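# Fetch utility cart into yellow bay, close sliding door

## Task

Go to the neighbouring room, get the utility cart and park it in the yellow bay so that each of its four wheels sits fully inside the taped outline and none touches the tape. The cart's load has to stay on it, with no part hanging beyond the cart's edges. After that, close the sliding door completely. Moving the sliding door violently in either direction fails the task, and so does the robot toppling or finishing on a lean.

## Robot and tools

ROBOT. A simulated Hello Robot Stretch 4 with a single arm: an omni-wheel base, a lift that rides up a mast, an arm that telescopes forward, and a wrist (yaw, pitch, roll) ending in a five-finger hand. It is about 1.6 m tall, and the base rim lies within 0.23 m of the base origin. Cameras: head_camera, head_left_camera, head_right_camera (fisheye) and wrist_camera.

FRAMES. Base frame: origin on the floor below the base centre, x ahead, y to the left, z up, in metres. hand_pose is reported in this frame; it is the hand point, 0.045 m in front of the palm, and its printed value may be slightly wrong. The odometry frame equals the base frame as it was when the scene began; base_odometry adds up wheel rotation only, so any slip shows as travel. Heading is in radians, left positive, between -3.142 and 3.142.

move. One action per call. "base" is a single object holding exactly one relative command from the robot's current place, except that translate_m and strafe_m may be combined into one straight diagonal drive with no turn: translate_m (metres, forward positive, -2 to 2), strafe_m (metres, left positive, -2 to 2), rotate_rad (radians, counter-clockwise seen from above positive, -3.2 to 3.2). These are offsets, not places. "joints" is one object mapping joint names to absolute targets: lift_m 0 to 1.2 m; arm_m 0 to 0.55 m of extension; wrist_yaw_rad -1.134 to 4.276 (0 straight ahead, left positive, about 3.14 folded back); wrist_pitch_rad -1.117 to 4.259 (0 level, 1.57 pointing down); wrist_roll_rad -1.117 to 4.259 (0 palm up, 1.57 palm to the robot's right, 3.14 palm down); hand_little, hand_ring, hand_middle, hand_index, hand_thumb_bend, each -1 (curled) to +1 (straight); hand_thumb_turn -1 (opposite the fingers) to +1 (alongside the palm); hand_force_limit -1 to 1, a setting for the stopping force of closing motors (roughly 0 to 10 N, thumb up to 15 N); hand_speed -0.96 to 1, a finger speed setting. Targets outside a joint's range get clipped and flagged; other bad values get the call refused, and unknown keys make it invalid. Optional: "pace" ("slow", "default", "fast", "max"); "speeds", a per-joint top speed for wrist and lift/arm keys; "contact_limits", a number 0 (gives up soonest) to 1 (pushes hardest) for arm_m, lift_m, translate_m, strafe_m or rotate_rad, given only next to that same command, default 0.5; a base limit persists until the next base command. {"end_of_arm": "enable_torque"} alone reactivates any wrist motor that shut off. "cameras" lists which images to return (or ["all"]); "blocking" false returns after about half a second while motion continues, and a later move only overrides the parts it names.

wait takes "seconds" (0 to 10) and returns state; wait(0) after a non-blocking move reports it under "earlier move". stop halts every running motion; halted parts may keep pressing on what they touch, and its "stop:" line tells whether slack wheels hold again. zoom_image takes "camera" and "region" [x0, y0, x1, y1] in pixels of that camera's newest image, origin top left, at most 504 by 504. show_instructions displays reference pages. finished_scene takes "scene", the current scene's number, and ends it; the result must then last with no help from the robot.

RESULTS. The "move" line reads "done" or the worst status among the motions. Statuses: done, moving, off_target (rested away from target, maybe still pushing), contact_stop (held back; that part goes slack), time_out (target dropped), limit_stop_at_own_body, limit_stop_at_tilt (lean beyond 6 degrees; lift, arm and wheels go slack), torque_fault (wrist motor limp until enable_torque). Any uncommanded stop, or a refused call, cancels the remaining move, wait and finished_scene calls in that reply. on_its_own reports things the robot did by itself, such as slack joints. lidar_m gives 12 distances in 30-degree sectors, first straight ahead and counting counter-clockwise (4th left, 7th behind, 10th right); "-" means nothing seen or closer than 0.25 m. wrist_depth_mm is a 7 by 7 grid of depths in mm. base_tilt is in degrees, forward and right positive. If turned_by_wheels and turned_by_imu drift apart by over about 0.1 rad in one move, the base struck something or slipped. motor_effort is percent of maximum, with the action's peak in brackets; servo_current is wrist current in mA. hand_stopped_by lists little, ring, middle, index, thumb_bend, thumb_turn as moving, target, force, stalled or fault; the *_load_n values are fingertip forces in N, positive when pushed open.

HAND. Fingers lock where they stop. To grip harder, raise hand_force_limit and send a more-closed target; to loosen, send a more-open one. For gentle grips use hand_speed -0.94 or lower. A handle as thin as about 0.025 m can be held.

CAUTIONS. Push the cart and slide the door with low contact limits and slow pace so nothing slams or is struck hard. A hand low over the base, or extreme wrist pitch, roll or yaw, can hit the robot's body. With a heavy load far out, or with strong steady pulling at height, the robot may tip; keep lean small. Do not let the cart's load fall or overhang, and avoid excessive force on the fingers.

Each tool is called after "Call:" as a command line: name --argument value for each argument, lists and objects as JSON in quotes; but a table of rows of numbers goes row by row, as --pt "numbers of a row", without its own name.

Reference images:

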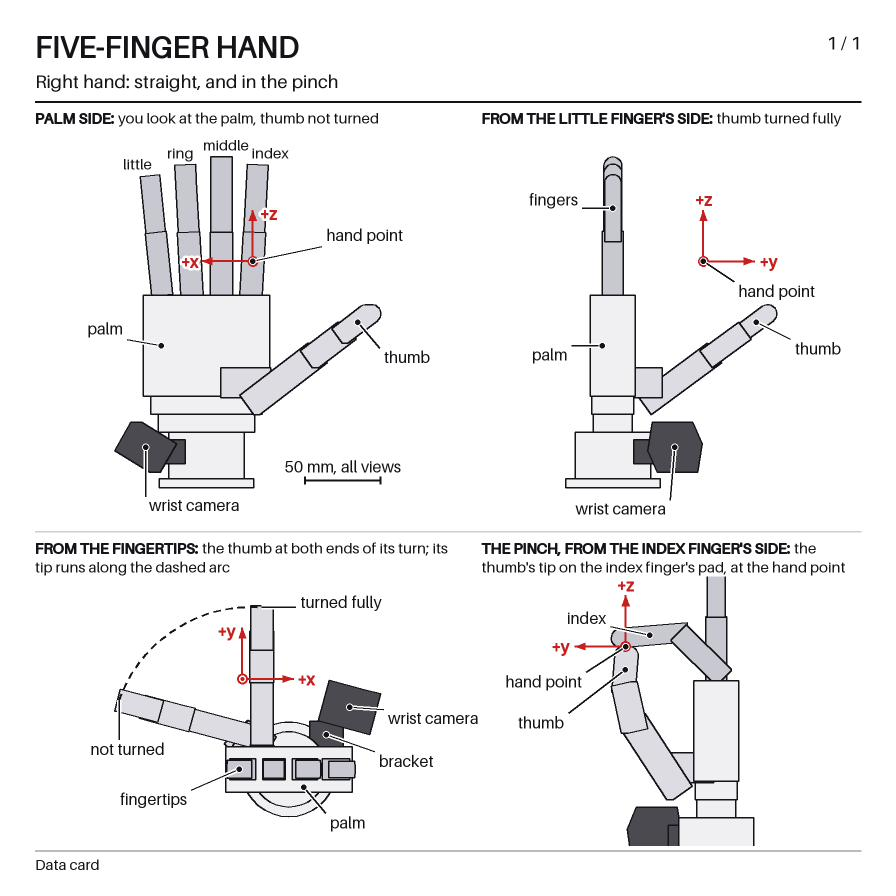

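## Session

Call:
move --cameras '["all"]'

Scene clock: 0.00 s.
base_odometry: x=+0.000 y=+0.000 heading=+0.000
turned_by_wheels: +0.000
turned_by_imu: +0.000
base_tilt: forward=+0.9 right=-0.1
lidar_m: 0.77 0.82 0.84 0.80 0.84 1.11 1.19 1.24 1.67 2.86 1.15 0.82
base_status: not commanded
joint_positions: lift_m=+0.252 arm_m=+0.003 wrist_yaw_rad=+3.192 wrist_pitch_rad=+0.003 wrist_roll_rad=+0.000 hand_little=+1.000 hand_ring=+1.000 hand_middle=+1.000 hand_index=+1.000 hand_thumb_turn=+1.000 hand_thumb_bend=+1.000 hand_force_limit=+0.000 hand_speed=-0.800
joint_status: not commanded
measured_speeds: all 0
hand_stopped_by: target,target,target,target,target,target
little_load_n: 0.0
ring_load_n: 0.0
middle_load_n: 0.0
index_load_n: 0.0
thumb_bend_load_n: 0.0
thumb_turn_load_n: 0.0
motor_effort: lift_m=+21 arm_m=-5 wheel_0=+1 wheel_1=-1 wheel_2=+0
servo_current: wrist_yaw_rad=46 wrist_pitch_rad=46 wrist_roll_rad=59
hand_pose: x=-0.0538 y=+0.1070 z=+0.4899 quat_wxyz=(-0.512, -0.513, +0.488, +0.487) (m; base frame)
wrist_depth_mm: - 133 133 - - - - / - 119 138 - - - - / - 126 151 - - - - / 139 137 176 - - - - / 216 - - - - - - / 214 1160 125 126 - - - / 221 1025 - - - - -
pictures: head_camera, head_left_camera, head_right_camera, wrist_camera

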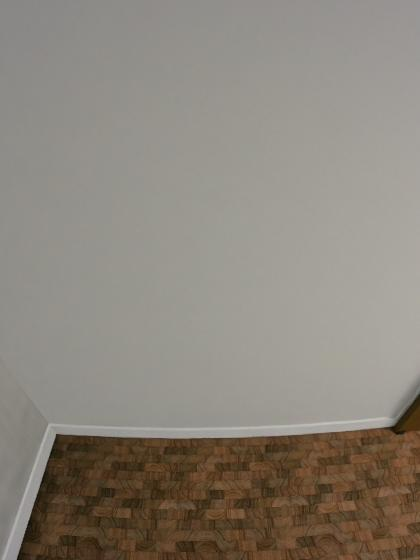

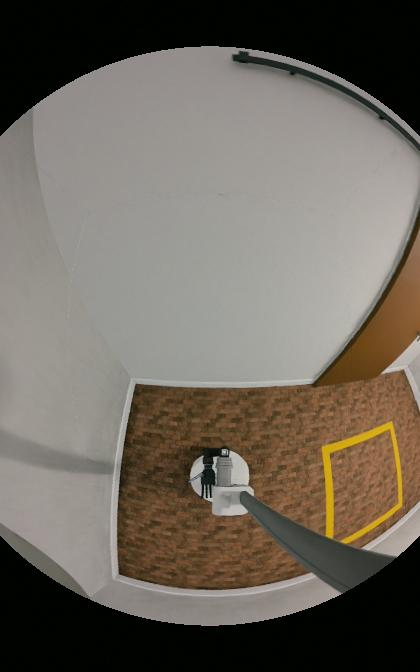

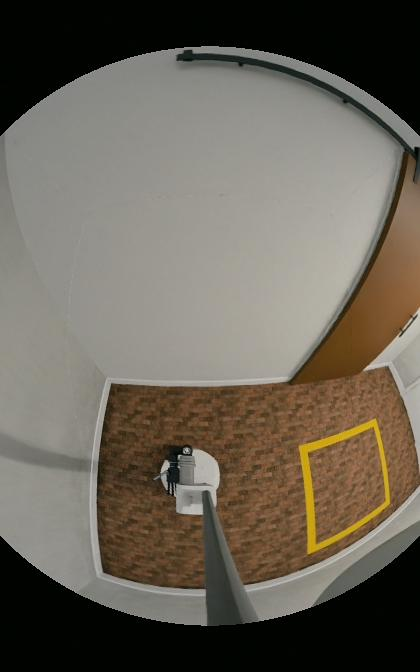

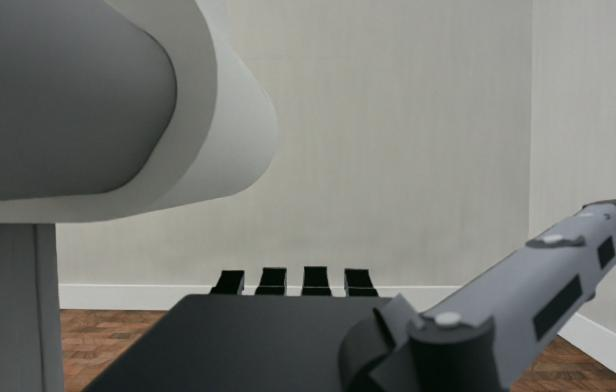

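Call:
move --base '{"strafe_m": -1.3, "translate_m": -0.35}' --joints '{"lift_m": 0.8}'

Call:
move --joints '{"wrist_yaw_rad": 0.0, "wrist_roll_rad": 1.57, "hand_speed": 0.0, "hand_little": -1, "hand_ring": -1, "hand_middle": -1, "hand_index": -1}' --cameras '["all"]'

Scene clock: 7.53 s.
move: done
base_odometry: x=-0.350 y=-1.300 heading=+0.000
turned_by_wheels: +0.000
turned_by_imu: -0.005
base_tilt: forward=+1.0 right=+0.0
lidar_m: 1.10 1.14 1.63 2.07 1.20 0.87 0.82 0.87 1.13 1.56 1.66 1.12
base_status: done
joint_positions: lift_m=+0.800 arm_m=+0.003 wrist_yaw_rad=+3.192 wrist_pitch_rad=+0.003 wrist_roll_rad=+0.000 hand_little=+1.000 hand_ring=+1.000 hand_middle=+1.000 hand_index=+1.000 hand_thumb_turn=+1.000 hand_thumb_bend=+1.000 hand_force_limit=+0.000 hand_speed=-0.800
joint_status: all done
measured_speeds: all 0
hand_stopped_by: target,target,target,target,target,target
little_load_n: 0.0
ring_load_n: 0.0
middle_load_n: 0.0
index_load_n: 0.0
thumb_bend_load_n: 0.0
thumb_turn_load_n: 0.0
motor_effort: lift_m=+23(26) arm_m=-5(5) wheel_0=-1(8) wheel_1=+0(9) wheel_2=+1(8)
servo_current: wrist_yaw_rad=52(59) wrist_pitch_rad=33(52) wrist_roll_rad=52(78)
hand_pose: x=-0.0538 y=+0.1070 z=+1.0375 quat_wxyz=(-0.512, -0.513, +0.488, +0.487) (m; base frame)
wrist_depth_mm: - 133 133 - - - - / - 120 139 - - - - / - 128 152 - - - - / 140 138 178 - - - - / 216 - - - - - - / 222 - 124 126 - - - / 222 - - - - - -
pictures: none

Scene clock: 9.93 s.
move: done
base_odometry: x=-0.350 y=-1.300 heading=+0.000
turned_by_wheels: +0.000
turned_by_imu: -0.001
base_tilt: forward=+1.0 right=-0.1
lidar_m: 1.09 1.15 1.61 2.05 1.23 0.86 0.82 0.86 1.09 1.58 1.65 1.16
base_status: not commanded
joint_positions: lift_m=+0.800 arm_m=+0.003 wrist_yaw_rad=+0.001 wrist_pitch_rad=+0.003 wrist_roll_rad=+1.568 hand_little=-1.000 hand_ring=-1.000 hand_middle=-1.000 hand_index=-1.000 hand_thumb_turn=+1.000 hand_thumb_bend=+1.000 hand_force_limit=+0.000 hand_speed=+0.000
joint_status: all done
measured_speeds: all 0
hand_stopped_by: target,target,target,target,target,target
little_load_n: 0.0
ring_load_n: 0.0
middle_load_n: 0.0
index_load_n: 0.0
thumb_bend_load_n: 0.0
thumb_turn_load_n: 0.0
motor_effort: lift_m=+23(23) arm_m=-5(5) wheel_0=-1(1) wheel_1=+0(0) wheel_2=+0(2)
servo_current: wrist_yaw_rad=52(117) wrist_pitch_rad=26(46) wrist_roll_rad=72(137)
hand_pose: x=+0.3951 y=-0.1474 z=+0.9467 quat_wxyz=(+0.001, +0.708, +0.002, +0.706) (m; base frame)
wrist_depth_mm: 891 891 904 904 904 917 904 / 904 891 891 904 891 904 904 / 904 904 904 891 904 904 891 / 904 904 904 891 917 904 904 / 904 904 147 145 145 904 - / 891 891 125 125 142 - - / 878 904 - - - - -
pictures: head_camera, head_left_camera, head_right_camera, wrist_camera

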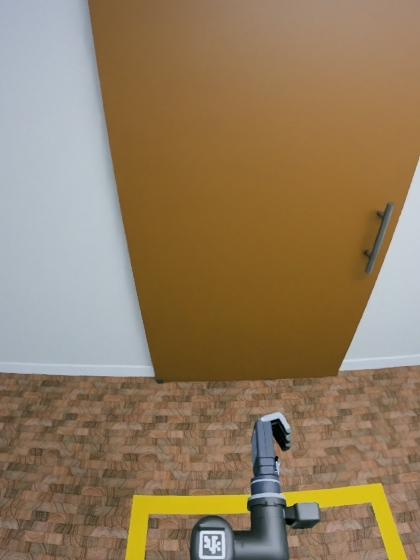

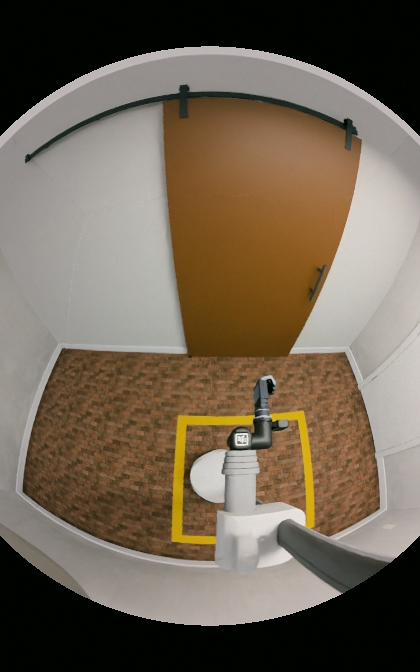

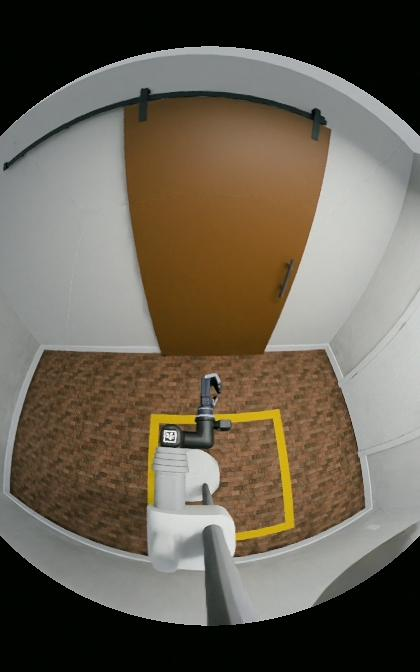

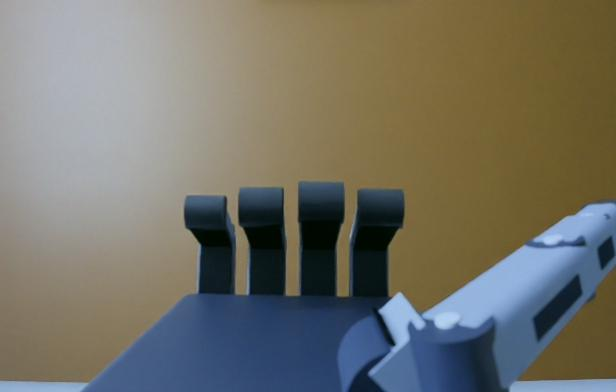

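Call:
move --base '{"strafe_m": -0.68}' --joints '{"arm_m": 0.14}' --cameras '["head_camera"]'

Call:
move --base '{"translate_m": 0.5}' --contact_limits '{"translate_m": 0.2}' --cameras '["head_camera", "wrist_camera"]'

Scene clock: 15.40 s.
move: done
base_odometry: x=-0.350 y=-1.980 heading=+0.000
turned_by_wheels: +0.000
turned_by_imu: -0.003
base_tilt: forward=+0.9 right=-0.1
lidar_m: 1.06 1.16 1.63 2.74 1.19 0.85 0.80 0.82 1.00 0.88 0.98 1.23
base_status: done
joint_positions: lift_m=+0.800 arm_m=+0.140 wrist_yaw_rad=+0.001 wrist_pitch_rad=+0.003 wrist_roll_rad=+1.568 hand_little=-1.000 hand_ring=-1.000 hand_middle=-1.000 hand_index=-1.000 hand_thumb_turn=+1.000 hand_thumb_bend=+1.000 hand_force_limit=+0.000 hand_speed=+0.000
joint_status: all done
measured_speeds: all 0
hand_stopped_by: target,target,target,target,target,target
little_load_n: 0.0
ring_load_n: 0.0
middle_load_n: 0.0
index_load_n: 0.0
thumb_bend_load_n: 0.0
thumb_turn_load_n: 0.0
motor_effort: lift_m=+23(23) arm_m=+6(11) wheel_0=-1(11) wheel_1=+0(10) wheel_2=+0(6)
servo_current: wrist_yaw_rad=52(59) wrist_pitch_rad=26(46) wrist_roll_rad=46(78)
hand_pose: x=+0.5322 y=-0.1474 z=+0.9467 quat_wxyz=(+0.001, +0.708, +0.002, +0.706) (m; base frame)
wrist_depth_mm: - - - - - - - / - - - - - - - / - - - - - - - / - - 120 - - - - / 778 768 146 145 145 788 - / 788 778 125 125 142 - - / 778 788 - - - - -
pictures: head_camera

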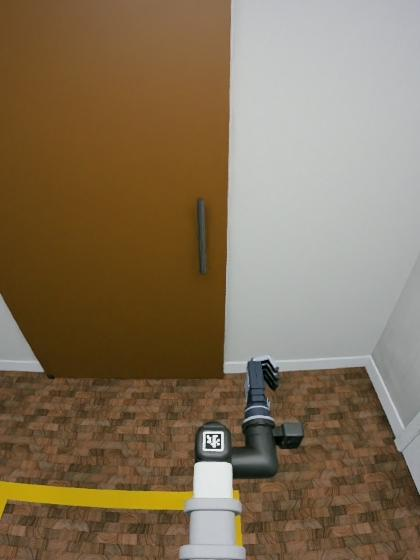

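Scene clock: 18.57 s.
move: done
base_odometry: x=+0.150 y=-1.980 heading=+0.000
turned_by_wheels: +0.000
turned_by_imu: -0.002
base_tilt: forward=+1.0 right=-0.1
lidar_m: 0.56 0.65 0.87 2.45 1.94 1.38 1.29 1.34 0.95 0.91 0.98 0.70
base_status: done
joint_positions: lift_m=+0.800 arm_m=+0.140 wrist_yaw_rad=+0.001 wrist_pitch_rad=+0.003 wrist_roll_rad=+1.568 hand_little=-1.000 hand_ring=-1.000 hand_middle=-1.000 hand_index=-1.000 hand_thumb_turn=+1.000 hand_thumb_bend=+1.000 hand_force_limit=+0.000 hand_speed=+0.000
joint_status: not commanded
measured_speeds: all 0
hand_stopped_by: target,target,target,target,target,target
little_load_n: 0.0
ring_load_n: 0.0
middle_load_n: 0.0
index_load_n: 0.0
thumb_bend_load_n: 0.0
thumb_turn_load_n: 0.0
motor_effort: lift_m=+23(23) arm_m=+6(6) wheel_0=+0(8) wheel_1=+0(6) wheel_2=+1(13)
servo_current: wrist_yaw_rad=52(59) wrist_pitch_rad=39(52) wrist_roll_rad=39(78)
contact_limits: translate_m 0.2
hand_pose: x=+0.5322 y=-0.1474 z=+0.9467 quat_wxyz=(+0.001, +0.708, +0.002, +0.706) (m; base frame)
wrist_depth_mm: 334 332 334 334 336 334 336 / 334 336 334 334 338 338 338 / 336 336 336 336 338 338 338 / 338 338 338 338 340 340 338 / 338 340 146 144 145 342 - / 283 282 124 126 143 - - / 283 283 - - - - -
pictures: head_camera, wrist_camera

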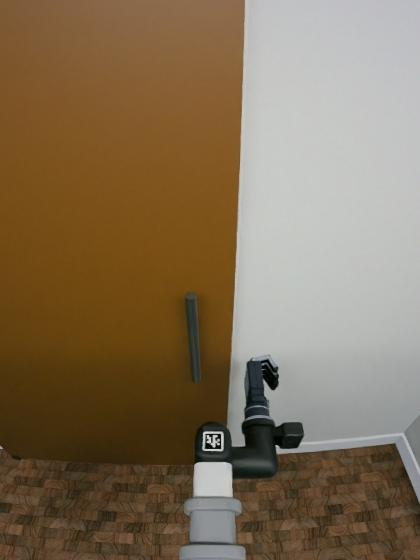

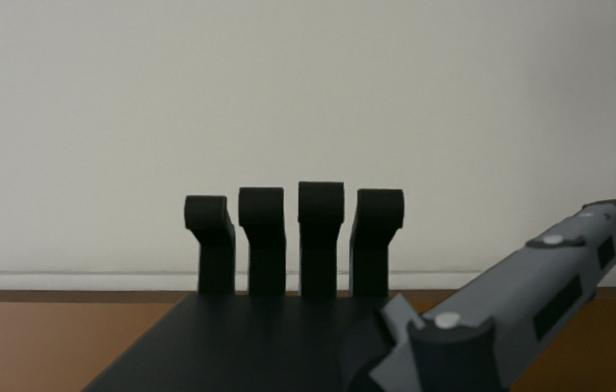

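Call:
move --base '{"translate_m": 0.1}' --contact_limits '{"translate_m": 0.1}' --pace "slow"

Call:
move --base '{"strafe_m": 0.3}' --contact_limits '{"strafe_m": 0.5}' --pace "slow" --cameras '["head_camera", "wrist_camera"]'

Scene clock: 22.47 s.
move: done
base_odometry: x=+0.250 y=-1.980 heading=+0.000
turned_by_wheels: +0.000
turned_by_imu: -0.001
base_tilt: forward=+1.0 right=-0.1
lidar_m: 0.44 0.53 0.75 2.12 2.04 1.49 1.39 1.41 0.96 0.90 0.87 0.57
base_status: done
joint_positions: lift_m=+0.800 arm_m=+0.140 wrist_yaw_rad=+0.001 wrist_pitch_rad=+0.003 wrist_roll_rad=+1.568 hand_little=-1.000 hand_ring=-1.000 hand_middle=-1.000 hand_index=-1.000 hand_thumb_turn=+1.000 hand_thumb_bend=+1.000 hand_force_limit=+0.000 hand_speed=+0.000
joint_status: not commanded
measured_speeds: all 0
hand_stopped_by: target,target,target,target,target,target
little_load_n: 0.0
ring_load_n: 0.0
middle_load_n: 0.0
index_load_n: 0.0
thumb_bend_load_n: 0.5
thumb_turn_load_n: 0.0
motor_effort: lift_m=+23(23) arm_m=+6(6) wheel_0=+1(7) wheel_1=+2(5) wheel_2=-1(10)
servo_current: wrist_yaw_rad=59(59) wrist_pitch_rad=39(52) wrist_roll_rad=52(78)
contact_limits: translate_m 0.1
hand_pose: x=+0.5322 y=-0.1474 z=+0.9467 quat_wxyz=(+0.001, +0.708, +0.002, +0.706) (m; base frame)
wrist_depth_mm: 235 236 236 237 236 237 236 / 236 237 237 236 236 237 238 / 237 236 237 239 239 240 238 / 237 238 238 238 239 239 240 / 240 239 147 144 146 241 - / 241 240 125 126 143 - - / 191 - - - - - -
pictures: none

Scene clock: 26.60 s.
move: done
base_odometry: x=+0.250 y=-1.680 heading=+0.000
turned_by_wheels: +0.000
turned_by_imu: -0.003
base_tilt: forward=+0.9 right=-0.1
lidar_m: 0.45 0.53 0.71 2.07 2.07 1.47 1.40 1.43 1.28 1.19 0.82 0.53
base_status: done
joint_positions: lift_m=+0.800 arm_m=+0.140 wrist_yaw_rad=-0.003 wrist_pitch_rad=+0.003 wrist_roll_rad=+1.568 hand_little=-1.000 hand_ring=-1.000 hand_middle=-1.000 hand_index=-1.000 hand_thumb_turn=+1.000 hand_thumb_bend=+1.000 hand_force_limit=+0.000 hand_speed=+0.000
joint_status: not commanded
measured_speeds: all 0
hand_stopped_by: target,target,target,target,target,target
little_load_n: 0.0
ring_load_n: 0.0
middle_load_n: 0.0
index_load_n: 0.0
thumb_bend_load_n: 0.0
thumb_turn_load_n: 0.0
motor_effort: lift_m=+23(23) arm_m=+5(6) wheel_0=-6(19) wheel_1=+2(7) wheel_2=-2(10)
servo_current: wrist_yaw_rad=46(78) wrist_pitch_rad=33(52) wrist_roll_rad=26(72)
contact_limits: strafe_m 0.5
hand_pose: x=+0.5316 y=-0.1484 z=+0.9467 quat_wxyz=(+0.002, +0.708, +0.000, +0.706) (m; base frame)
wrist_depth_mm: 329 334 332 330 327 324 322 / - - - - - - 1397 / - - - - - - 1430 / 178 178 178 178 178 179 179 / 178 177 148 146 179 179 - / 177 177 136 126 143 - - / 177 177 - - - - -
pictures: head_camera, wrist_camera

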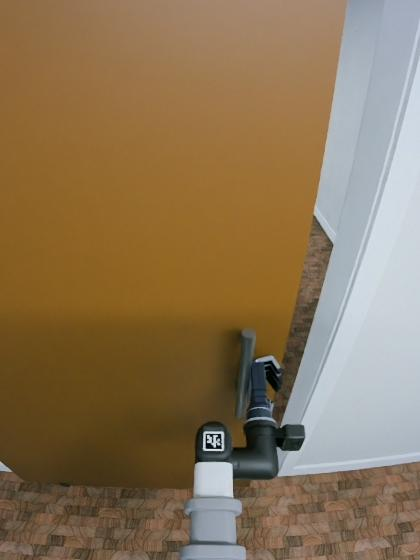

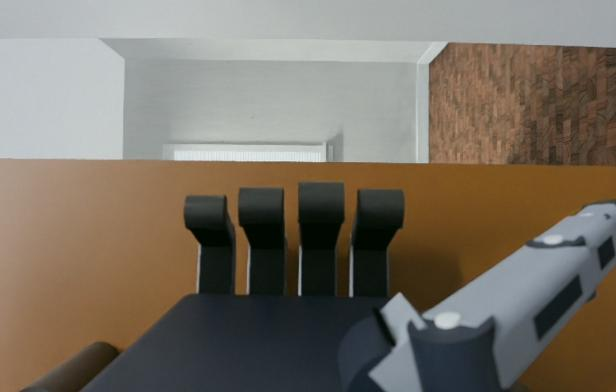

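Call:
move --base '{"strafe_m": 0.42, "translate_m": -0.015}' --pace "slow" --cameras '["wrist_camera"]'

Call:
move --base '{"strafe_m": 0.35, "translate_m": -0.008}' --pace "slow" --cameras '["wrist_camera", "head_right_camera", "head_camera"]'

Scene clock: 33.47 s.
move: done
base_odometry: x=+0.236 y=-1.260 heading=-0.001
turned_by_wheels: +0.000
turned_by_imu: -0.003
base_tilt: forward=+0.9 right=-0.1
lidar_m: 0.47 0.54 0.74 2.04 2.09 1.49 1.38 1.43 1.69 1.63 0.93 0.55
base_status: done
joint_positions: lift_m=+0.800 arm_m=+0.140 wrist_yaw_rad=-0.006 wrist_pitch_rad=+0.003 wrist_roll_rad=+1.568 hand_little=-1.000 hand_ring=-1.000 hand_middle=-1.000 hand_index=-1.000 hand_thumb_turn=+1.000 hand_thumb_bend=+1.000 hand_force_limit=+0.000 hand_speed=+0.000
joint_status: not commanded
measured_speeds: all 0
hand_stopped_by: target,target,target,target,target,target
little_load_n: 0.0
ring_load_n: 0.0
middle_load_n: -0.5
index_load_n: 0.0
thumb_bend_load_n: 0.0
thumb_turn_load_n: 0.0
motor_effort: lift_m=+23(23) arm_m=+5(6) wheel_0=-4(16) wheel_1=+1(6) wheel_2=+2(8)
servo_current: wrist_yaw_rad=59(65) wrist_pitch_rad=33(52) wrist_roll_rad=46(78)
hand_pose: x=+0.5313 y=-0.1490 z=+0.9467 quat_wxyz=(+0.003, +0.708, -0.001, +0.706) (m; base frame)
wrist_depth_mm: - - - - - - 1397 / - - - - - 1808 1281 / - - - 1499 - - 1366 / 179 179 179 179 180 180 180 / 179 179 148 146 146 179 - / 178 179 136 126 144 - - / 178 178 - - - - -
pictures: wrist_camera

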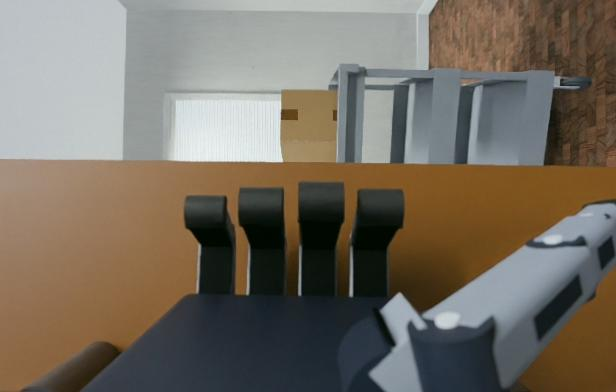

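Scene clock: 38.13 s.
move: done
base_odometry: x=+0.228 y=-0.911 heading=-0.001
turned_by_wheels: +0.000
turned_by_imu: -0.003
base_tilt: forward=+1.0 right=-0.1
lidar_m: 0.44 0.52 0.74 1.70 1.76 1.48 1.39 1.45 1.96 1.97 1.20 0.54
base_status: done
joint_positions: lift_m=+0.800 arm_m=+0.140 wrist_yaw_rad=-0.006 wrist_pitch_rad=+0.003 wrist_roll_rad=+1.568 hand_little=-1.000 hand_ring=-1.000 hand_middle=-1.000 hand_index=-1.000 hand_thumb_turn=+1.000 hand_thumb_bend=+1.000 hand_force_limit=+0.000 hand_speed=+0.000
joint_status: not commanded
measured_speeds: all 0
hand_stopped_by: target,target,target,target,target,target
little_load_n: 0.0
ring_load_n: 0.0
middle_load_n: 0.0
index_load_n: 0.0
thumb_bend_load_n: 0.0
thumb_turn_load_n: 0.0
motor_effort: lift_m=+23(24) arm_m=+5(6) wheel_0=-4(14) wheel_1=+2(6) wheel_2=+0(6)
servo_current: wrist_yaw_rad=46(65) wrist_pitch_rad=46(52) wrist_roll_rad=52(78)
hand_pose: x=+0.5313 y=-0.1489 z=+0.9467 quat_wxyz=(+0.003, +0.708, -0.001, +0.706) (m; base frame)
wrist_depth_mm: - - - 1464 - - 1366 / - - - 1618 1863 - 1308 / - - - - - - 1397 / 175 175 175 176 176 177 177 / 175 175 148 146 176 176 - / 174 175 136 125 144 - - / 174 175 - - - - -
pictures: head_camera, head_right_camera, wrist_camera

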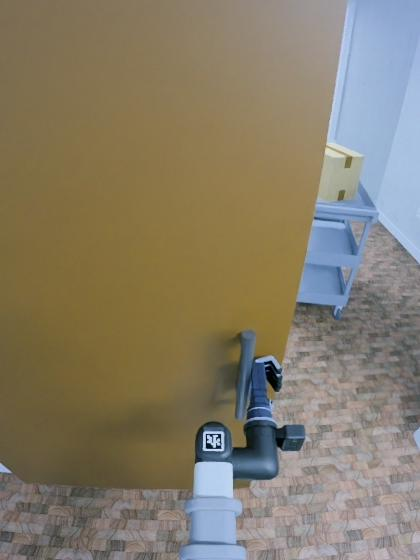

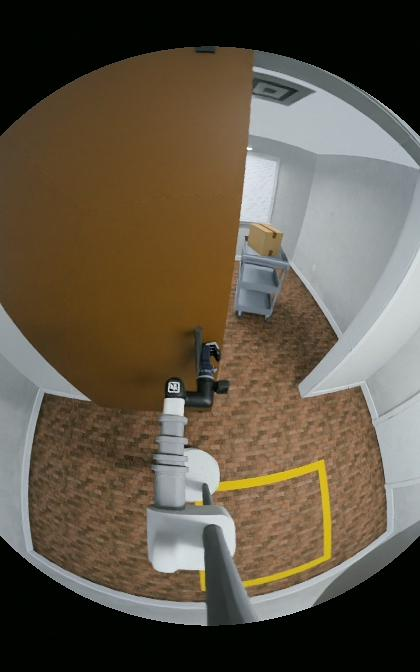

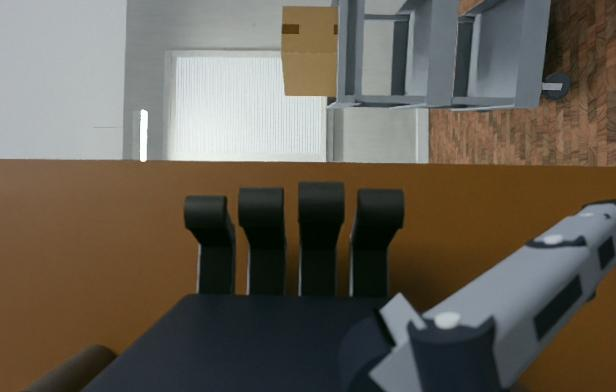

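Call:
move --base '{"strafe_m": 0.08, "translate_m": -0.004}' --pace "slow"

Call:
move --base '{"strafe_m": -0.05}' --pace "slow"

Call:
move --base '{"translate_m": -0.55, "strafe_m": -0.1}' --joints '{"arm_m": 0.1}'

Call:
move --base '{"strafe_m": -0.45}' --cameras '["head_camera", "wrist_camera"]'

Call:
zoom_image --camera "head_camera" --region '[180, 100, 330, 280]'

Scene clock: 41.37 s.
move: done
base_odometry: x=+0.224 y=-0.831 heading=-0.003
turned_by_wheels: -0.002
turned_by_imu: -0.004
base_tilt: forward=+0.9 right=-0.1
lidar_m: 0.44 0.51 0.71 1.65 1.68 1.47 1.40 1.45 1.96 2.05 1.28 0.54
base_status: done
joint_positions: lift_m=+0.800 arm_m=+0.140 wrist_yaw_rad=-0.013 wrist_pitch_rad=+0.003 wrist_roll_rad=+1.568 hand_little=-1.000 hand_ring=-1.000 hand_middle=-1.000 hand_index=-1.000 hand_thumb_turn=+1.000 hand_thumb_bend=+1.000 hand_force_limit=+0.000 hand_speed=+0.000
joint_status: not commanded
measured_speeds: all 0
hand_stopped_by: target,target,target,target,target,target
little_load_n: 0.0
ring_load_n: 0.0
middle_load_n: 0.0
index_load_n: 0.0
thumb_bend_load_n: 0.5
thumb_turn_load_n: 0.0
motor_effort: lift_m=+23(24) arm_m=+5(6) wheel_0=-20(20) wheel_1=-2(6) wheel_2=-7(11)
servo_current: wrist_yaw_rad=72(78) wrist_pitch_rad=33(52) wrist_roll_rad=33(78)
hand_pose: x=+0.5302 y=-0.1505 z=+0.9467 quat_wxyz=(+0.006, +0.708, -0.003, +0.706) (m; base frame)
wrist_depth_mm: - - - 1499 - - 1366 / - - - 1863 1863 - 1366 / - - - - - - 1430 / 179 179 179 180 180 180 180 / 177 178 148 146 178 178 - / 177 177 136 126 144 - - / 175 176 - - - - -
pictures: none

Scene clock: 42.97 s.
move: done
base_odometry: x=+0.224 y=-0.881 heading=-0.003
turned_by_wheels: +0.000
turned_by_imu: +0.000
base_tilt: forward=+1.0 right=+0.0
lidar_m: 0.45 0.50 0.72 1.69 1.75 1.49 1.40 1.46 1.93 1.99 1.25 1.68
base_status: done
joint_positions: lift_m=+0.800 arm_m=+0.140 wrist_yaw_rad=-0.001 wrist_pitch_rad=+0.003 wrist_roll_rad=+1.568 hand_little=-1.000 hand_ring=-1.000 hand_middle=-1.000 hand_index=-1.000 hand_thumb_turn=+1.000 hand_thumb_bend=+1.000 hand_force_limit=+0.000 hand_speed=+0.000
joint_status: not commanded
measured_speeds: all 0
hand_stopped_by: target,target,target,target,target,target
little_load_n: 0.0
ring_load_n: 0.0
middle_load_n: 0.0
index_load_n: 0.0
thumb_bend_load_n: 0.0
thumb_turn_load_n: 0.0
motor_effort: lift_m=+23(23) arm_m=+5(5) wheel_0=+2(19) wheel_1=-1(7) wheel_2=+1(10)
servo_current: wrist_yaw_rad=46(78) wrist_pitch_rad=39(52) wrist_roll_rad=33(59)
hand_pose: x=+0.5319 y=-0.1480 z=+0.9467 quat_wxyz=(+0.002, +0.708, +0.001, +0.706) (m; base frame)
wrist_depth_mm: - - - 1464 - - 1366 / - - - - - 1756 1366 / - - - - - - 1430 / - - - - - - 1430 / 175 175 148 147 176 176 - / 175 176 136 125 143 - - / 175 176 - - - - -
pictures: none

Scene clock: 46.30 s.
move: done
base_odometry: x=-0.326 y=-0.979 heading=-0.003
turned_by_wheels: +0.000
turned_by_imu: +0.000
base_tilt: forward=+1.0 right=-0.1
lidar_m: 1.01 1.09 1.55 1.75 1.29 0.92 0.85 0.89 1.20 1.90 1.65 1.53
base_status: done
joint_positions: lift_m=+0.800 arm_m=+0.100 wrist_yaw_rad=-0.001 wrist_pitch_rad=+0.003 wrist_roll_rad=+1.568 hand_little=-1.000 hand_ring=-1.000 hand_middle=-1.000 hand_index=-1.000 hand_thumb_turn=+1.000 hand_thumb_bend=+1.000 hand_force_limit=+0.000 hand_speed=+0.000
joint_status: all done
measured_speeds: all 0
hand_stopped_by: target,target,target,target,target,target
little_load_n: 0.0
ring_load_n: 0.0
middle_load_n: 0.0
index_load_n: 0.0
thumb_bend_load_n: 0.0
thumb_turn_load_n: 0.0
motor_effort: lift_m=+23(23) arm_m=-6(10) wheel_0=-2(7) wheel_1=-1(7) wheel_2=+0(12)
servo_current: wrist_yaw_rad=46(52) wrist_pitch_rad=39(59) wrist_roll_rad=46(78)
hand_pose: x=+0.4923 y=-0.1479 z=+0.9467 quat_wxyz=(+0.001, +0.708, +0.001, +0.706) (m; base frame)
wrist_depth_mm: - - - - - 1863 1397 / - - - - - 1983 1397 / - - - - - 1921 1430 / - - - - - 1863 1366 / 759 768 147 144 145 768 - / 759 768 125 126 142 - - / 759 759 - - - - -
pictures: none

Scene clock: 49.13 s.
move: done
base_odometry: x=-0.327 y=-1.429 heading=-0.003
turned_by_wheels: +0.000
turned_by_imu: -0.001
base_tilt: forward=+1.0 right=-0.1
lidar_m: 2.12 1.13 1.50 2.20 1.28 0.90 0.84 0.87 1.16 1.44 1.54 1.25
base_status: done
joint_positions: lift_m=+0.800 arm_m=+0.100 wrist_yaw_rad=-0.001 wrist_pitch_rad=+0.003 wrist_roll_rad=+1.568 hand_little=-1.000 hand_ring=-1.000 hand_middle=-1.000 hand_index=-1.000 hand_thumb_turn=+1.000 hand_thumb_bend=+1.000 hand_force_limit=+0.000 hand_speed=+0.000
joint_status: not commanded
measured_speeds: all 0
hand_stopped_by: target,target,target,target,target,target
little_load_n: 0.0
ring_load_n: 0.0
middle_load_n: 0.0
index_load_n: 0.0
thumb_bend_load_n: 0.0
thumb_turn_load_n: 0.0
motor_effort: lift_m=+22(23) arm_m=-6(6) wheel_0=+1(12) wheel_1=+0(10) wheel_2=+1(4)
servo_current: wrist_yaw_rad=52(52) wrist_pitch_rad=33(52) wrist_roll_rad=65(78)
hand_pose: x=+0.4923 y=-0.1479 z=+0.9467 quat_wxyz=(+0.001, +0.708, +0.001, +0.706) (m; base frame)
wrist_depth_mm: - - - - - - 1430 / - - - - - - 1397 / - - - - - 1921 1397 / - - - - - 1863 1397 / - - 148 146 144 - - / - - 136 126 - - - / - - - - - - -
pictures: head_camera, wrist_camera

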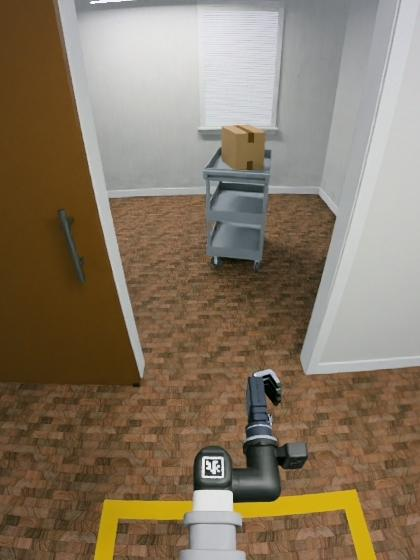

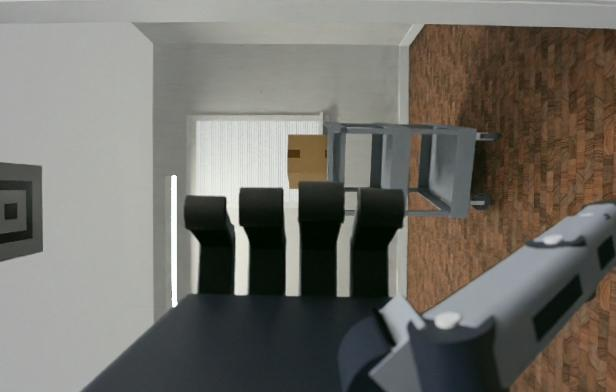

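Scaled by 2.800 from the camera's 420x560 image, which has a finer 600x800 frame.

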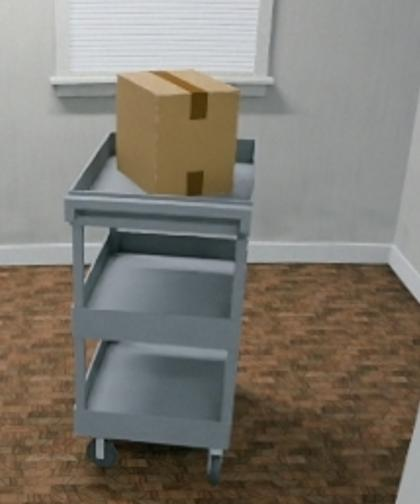

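Call:
move --base '{"translate_m": 1.1, "strafe_m": 0.08}' --joints '{"hand_little": 1, "hand_ring": 1, "hand_middle": 1, "hand_index": 1, "wrist_roll_rad": 3.14, "lift_m": 0.48, "arm_m": 0.1}' --cameras '["head_camera", "wrist_camera"]'

Call:
move --base '{"rotate_rad": -0.2}' --cameras '["head_camera", "wrist_camera"]'

Scene clock: 58.43 s.
move: done
base_odometry: x=+0.773 y=-1.352 heading=-0.003
turned_by_wheels: +0.000
turned_by_imu: -0.004
base_tilt: forward=+0.9 right=-0.1
lidar_m: 1.06 2.87 0.37 0.31 2.26 2.07 1.94 2.00 1.62 0.60 0.62 1.07
base_status: done
joint_positions: lift_m=+0.480 arm_m=+0.100 wrist_yaw_rad=-0.001 wrist_pitch_rad=+0.003 wrist_roll_rad=+3.137 hand_little=+1.000 hand_ring=+1.000 hand_middle=+1.000 hand_index=+1.000 hand_thumb_turn=+1.000 hand_thumb_bend=+1.000 hand_force_limit=+0.000 hand_speed=+0.000
joint_status: all done
measured_speeds: all 0
hand_stopped_by: target,target,target,target,target,target
little_load_n: 0.0
ring_load_n: 0.0
middle_load_n: 0.0
index_load_n: 0.0
thumb_bend_load_n: 0.0
thumb_turn_load_n: 0.0
motor_effort: lift_m=+17(22) arm_m=-6(12) wheel_0=+1(6) wheel_1=+1(7) wheel_2=+1(13)
servo_current: wrist_yaw_rad=46(59) wrist_pitch_rad=33(46) wrist_roll_rad=33(111)
hand_pose: x=+0.4923 y=-0.0571 z=+0.5974 quat_wxyz=(-0.498, +0.502, -0.500, +0.501) (m; base frame)
wrist_depth_mm: 1499 1336 - - 1430 1366 1336 / - - - - - - 1983 / - - - - - - - / - - - - - - - / - - - - - - - / - - 124 126 - - - / - - - - - - -
pictures: head_camera, wrist_camera

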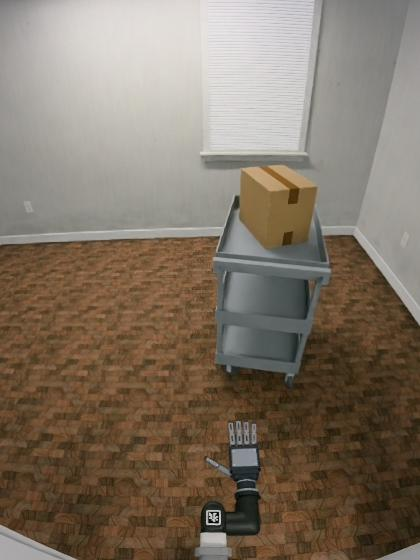

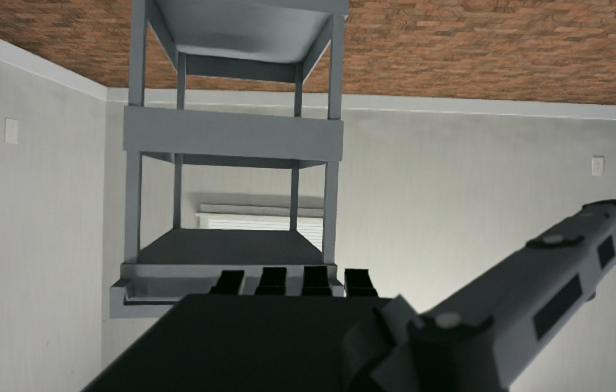

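Scene clock: 59.37 s.
move: done
base_odometry: x=+0.773 y=-1.352 heading=-0.203
turned_by_wheels: -0.200
turned_by_imu: -0.202
base_tilt: forward=+1.0 right=-0.1
lidar_m: 1.02 2.77 0.40 0.32 0.41 2.22 1.93 1.93 1.76 1.54 0.60 1.83
base_status: done
joint_positions: lift_m=+0.480 arm_m=+0.100 wrist_yaw_rad=-0.001 wrist_pitch_rad=+0.003 wrist_roll_rad=+3.137 hand_little=+1.000 hand_ring=+1.000 hand_middle=+1.000 hand_index=+1.000 hand_thumb_turn=+1.000 hand_thumb_bend=+1.000 hand_force_limit=+0.000 hand_speed=+0.000
joint_status: not commanded
measured_speeds: all 0
hand_stopped_by: target,target,target,target,target,target
little_load_n: 0.0
ring_load_n: 0.0
middle_load_n: 0.0
index_load_n: 0.0
thumb_bend_load_n: 0.0
thumb_turn_load_n: -0.5
motor_effort: lift_m=+18(18) arm_m=-6(6) wheel_0=-1(7) wheel_1=-1(7) wheel_2=+0(8)
servo_current: wrist_yaw_rad=52(52) wrist_pitch_rad=33(46) wrist_roll_rad=52(85)
hand_pose: x=+0.4923 y=-0.0571 z=+0.5974 quat_wxyz=(-0.498, +0.502, -0.500, +0.501) (m; base frame)
wrist_depth_mm: 1397 1430 1430 - - 1366 1308 / - - - - - - 1983 / - - - - - - - / - - - - - - - / - - - - - - - / - - 136 126 - - - / - - - - - - -
pictures: head_camera, wrist_camera

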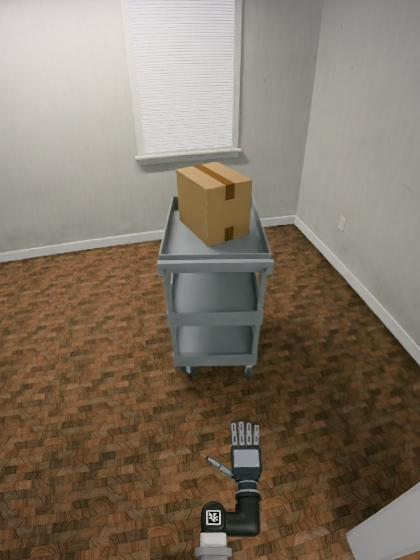

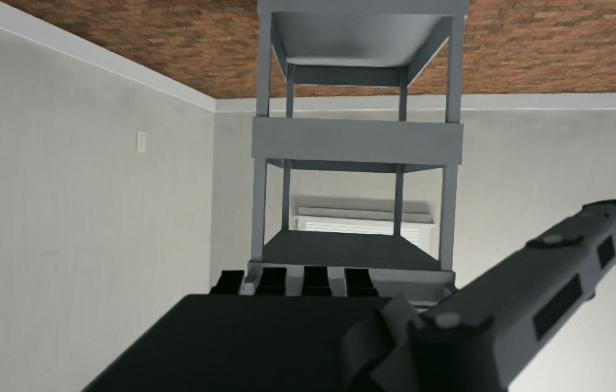

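Call:
move --base '{"rotate_rad": 0.05}' --joints '{"arm_m": 0.2}'

Call:
move --base '{"translate_m": 0.4, "strafe_m": 0.05}' --cameras '["head_camera", "wrist_camera"]'

Scene clock: 62.83 s.
move: done
base_odometry: x=+0.773 y=-1.352 heading=-0.153
turned_by_wheels: +0.050
turned_by_imu: +0.049
base_tilt: forward=+1.0 right=-0.1
lidar_m: 1.06 2.80 0.38 0.31 0.43 2.19 1.92 1.95 1.72 1.54 0.58 1.90
base_status: done
joint_positions: lift_m=+0.480 arm_m=+0.200 wrist_yaw_rad=+0.000 wrist_pitch_rad=+0.003 wrist_roll_rad=+3.137 hand_little=+1.000 hand_ring=+1.000 hand_middle=+1.000 hand_index=+1.000 hand_thumb_turn=+1.000 hand_thumb_bend=+1.000 hand_force_limit=+0.000 hand_speed=+0.000
joint_status: all done
measured_speeds: all 0
hand_stopped_by: target,target,target,target,target,target
little_load_n: 0.0
ring_load_n: -0.5
middle_load_n: 0.0
index_load_n: 0.0
thumb_bend_load_n: 0.0
thumb_turn_load_n: -0.5
motor_effort: lift_m=+17(18) arm_m=+6(14) wheel_0=+0(7) wheel_1=+0(5) wheel_2=+0(7)
servo_current: wrist_yaw_rad=39(59) wrist_pitch_rad=39(46) wrist_roll_rad=33(78)
hand_pose: x=+0.5919 y=-0.0570 z=+0.5974 quat_wxyz=(-0.498, +0.502, -0.500, +0.500) (m; base frame)
wrist_depth_mm: 1397 1499 1366 - - 1366 1281 / - - - - - - 1983 / - - - - - - - / - - - - - - - / - - - - - - - / - - 125 126 - - - / - - - - - - -
pictures: none

Scene clock: 65.67 s.
move: done
base_odometry: x=+1.176 y=-1.364 heading=-0.153
turned_by_wheels: +0.000
turned_by_imu: -0.001
base_tilt: forward=+1.0 right=-0.1
lidar_m: 0.67 2.36 2.45 2.20 0.41 0.43 2.30 2.31 0.62 0.61 1.53 0.69
base_status: done
joint_positions: lift_m=+0.480 arm_m=+0.200 wrist_yaw_rad=+0.000 wrist_pitch_rad=+0.003 wrist_roll_rad=+3.137 hand_little=+1.000 hand_ring=+1.000 hand_middle=+1.000 hand_index=+1.000 hand_thumb_turn=+1.000 hand_thumb_bend=+1.000 hand_force_limit=+0.000 hand_speed=+0.000
joint_status: not commanded
measured_speeds: all 0
hand_stopped_by: target,target,target,target,target,target
little_load_n: 0.0
ring_load_n: 0.0
middle_load_n: 0.0
index_load_n: 0.0
thumb_bend_load_n: 0.0
thumb_turn_load_n: 0.0
motor_effort: lift_m=+17(18) arm_m=+6(6) wheel_0=+1(6) wheel_1=-1(8) wheel_2=+0(12)
servo_current: wrist_yaw_rad=59(59) wrist_pitch_rad=33(46) wrist_roll_rad=46(78)
hand_pose: x=+0.5919 y=-0.0570 z=+0.5974 quat_wxyz=(-0.498, +0.502, -0.500, +0.500) (m; base frame)
wrist_depth_mm: 307 312 314 317 891 1182 1308 / 307 312 314 317 319 320 - / - - 891 317 - 322 - / - - - - - - - / - - - - 1983 - - / - 512 124 126 - - - / 332 - - - - - -
pictures: head_camera, wrist_camera

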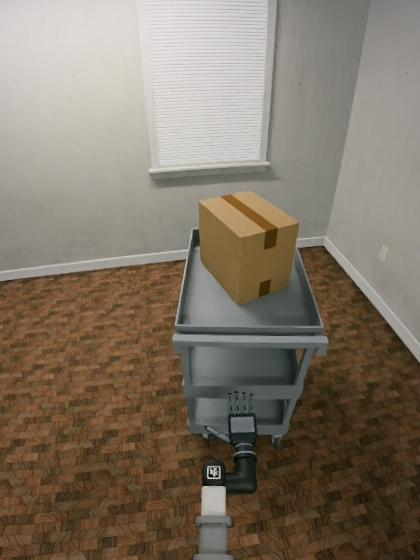

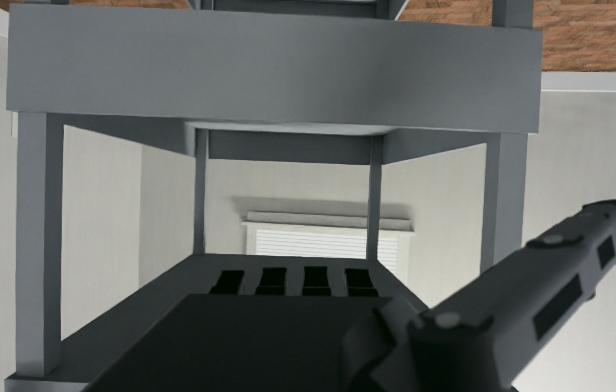

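Call:
move --base '{"rotate_rad": -0.04}'

Call:
move --base '{"translate_m": 0.168}' --pace "slow" --contact_limits '{"translate_m": 0.1}' --cameras '["wrist_camera"]'

Call:
move --joints '{"lift_m": 0.41}' --pace "slow" --contact_limits '{"lift_m": 0.1}' --cameras '["wrist_camera"]'

Scene clock: 67.70 s.
move: done
base_odometry: x=+1.176 y=-1.364 heading=-0.192
turned_by_wheels: -0.040
turned_by_imu: -0.041
base_tilt: forward=+1.0 right=-0.2
lidar_m: 0.65 2.38 2.53 2.20 0.42 0.43 2.29 2.33 0.67 0.60 1.51 0.69
base_status: done
joint_positions: lift_m=+0.480 arm_m=+0.200 wrist_yaw_rad=-0.001 wrist_pitch_rad=+0.003 wrist_roll_rad=+3.137 hand_little=+1.000 hand_ring=+1.000 hand_middle=+1.000 hand_index=+1.000 hand_thumb_turn=+1.000 hand_thumb_bend=+1.000 hand_force_limit=+0.000 hand_speed=+0.000
joint_status: not commanded
measured_speeds: all 0
hand_stopped_by: target,target,target,target,target,target
little_load_n: 0.0
ring_load_n: 0.0
middle_load_n: -0.5
index_load_n: 0.0
thumb_bend_load_n: 0.0
thumb_turn_load_n: 0.0
motor_effort: lift_m=+17(18) arm_m=+6(6) wheel_0=+0(5) wheel_1=+1(4) wheel_2=+1(5)
servo_current: wrist_yaw_rad=39(52) wrist_pitch_rad=33(46) wrist_roll_rad=52(65)
hand_pose: x=+0.5919 y=-0.0570 z=+0.5974 quat_wxyz=(-0.498, +0.502, -0.500, +0.500) (m; base frame)
wrist_depth_mm: 1281 320 320 - 320 1182 - / 325 322 322 319 319 317 315 / - 525 904 320 - 320 - / - - - - - - - / - - - - 1921 - - / - 517 124 126 - - - / - - - - - - -
pictures: none

Scene clock: 70.67 s.
move: done
base_odometry: x=+1.341 y=-1.396 heading=-0.192
turned_by_wheels: +0.000
turned_by_imu: -0.001
base_tilt: forward=+1.0 right=-0.1
lidar_m: 0.48 0.55 2.55 2.24 0.72 0.52 2.46 2.50 0.62 0.80 1.48 0.53
base_status: done
joint_positions: lift_m=+0.480 arm_m=+0.200 wrist_yaw_rad=-0.001 wrist_pitch_rad=+0.003 wrist_roll_rad=+3.137 hand_little=+1.000 hand_ring=+1.000 hand_middle=+1.000 hand_index=+1.000 hand_thumb_turn=+1.000 hand_thumb_bend=+1.000 hand_force_limit=+0.000 hand_speed=+0.000
joint_status: not commanded
measured_speeds: all 0
hand_stopped_by: target,target,target,target,target,target
little_load_n: 0.0
ring_load_n: 0.0
middle_load_n: 0.0
index_load_n: 0.0
thumb_bend_load_n: 0.0
thumb_turn_load_n: 0.0
motor_effort: lift_m=+18(18) arm_m=+6(6) wheel_0=+2(6) wheel_1=+2(6) wheel_2=-1(10)
servo_current: wrist_yaw_rad=46(59) wrist_pitch_rad=33(52) wrist_roll_rad=46(78)
contact_limits: translate_m 0.1
hand_pose: x=+0.5919 y=-0.0570 z=+0.5974 quat_wxyz=(-0.498, +0.502, -0.500, +0.500) (m; base frame)
wrist_depth_mm: 155 155 155 154 153 153 152 / 310 410 - - - 404 342 / - 517 741 - - 459 359 / - - - - - - - / - - - 1921 1756 - - / - 517 124 126 - - - / 329 - - - - - -
pictures: wrist_camera

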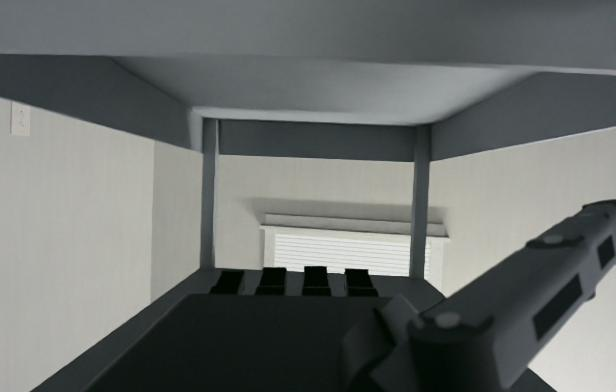

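Scene clock: 72.13 s.
move: done
base_odometry: x=+1.341 y=-1.396 heading=-0.192
turned_by_wheels: +0.000
turned_by_imu: +0.000
base_tilt: forward=+1.0 right=-0.1
lidar_m: 0.49 0.51 2.56 2.25 0.73 0.51 2.49 2.51 0.64 0.78 1.46 0.52
base_status: not commanded
joint_positions: lift_m=+0.410 arm_m=+0.200 wrist_yaw_rad=-0.001 wrist_pitch_rad=+0.003 wrist_roll_rad=+3.137 hand_little=+1.000 hand_ring=+1.000 hand_middle=+1.000 hand_index=+1.000 hand_thumb_turn=+1.000 hand_thumb_bend=+1.000 hand_force_limit=+0.000 hand_speed=+0.000
joint_status: all done
measured_speeds: all 0
hand_stopped_by: target,target,target,target,target,target
little_load_n: 0.0
ring_load_n: 0.0
middle_load_n: -0.5
index_load_n: 0.0
thumb_bend_load_n: 0.0
thumb_turn_load_n: 0.0
motor_effort: lift_m=+17(19) arm_m=+6(6) wheel_0=+2(2) wheel_1=+1(2) wheel_2=-1(2)
servo_current: wrist_yaw_rad=46(52) wrist_pitch_rad=33(46) wrist_roll_rad=46(78)
contact_limits: lift_m 0.1; translate_m 0.1
hand_pose: x=+0.5919 y=-0.0570 z=+0.5274 quat_wxyz=(-0.498, +0.502, -0.500, +0.500) (m; base frame)
wrist_depth_mm: - - - - - - - / 156 155 154 154 154 153 - / 157 156 156 155 154 154 153 / 158 157 156 156 156 154 154 / - - - 1921 1756 - - / - - 136 126 185 - - / - - - - - - -
pictures: wrist_camera

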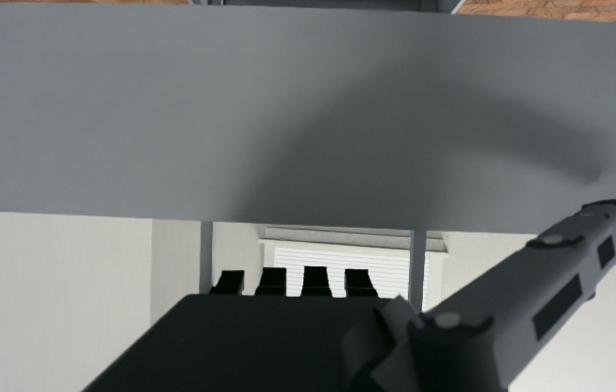

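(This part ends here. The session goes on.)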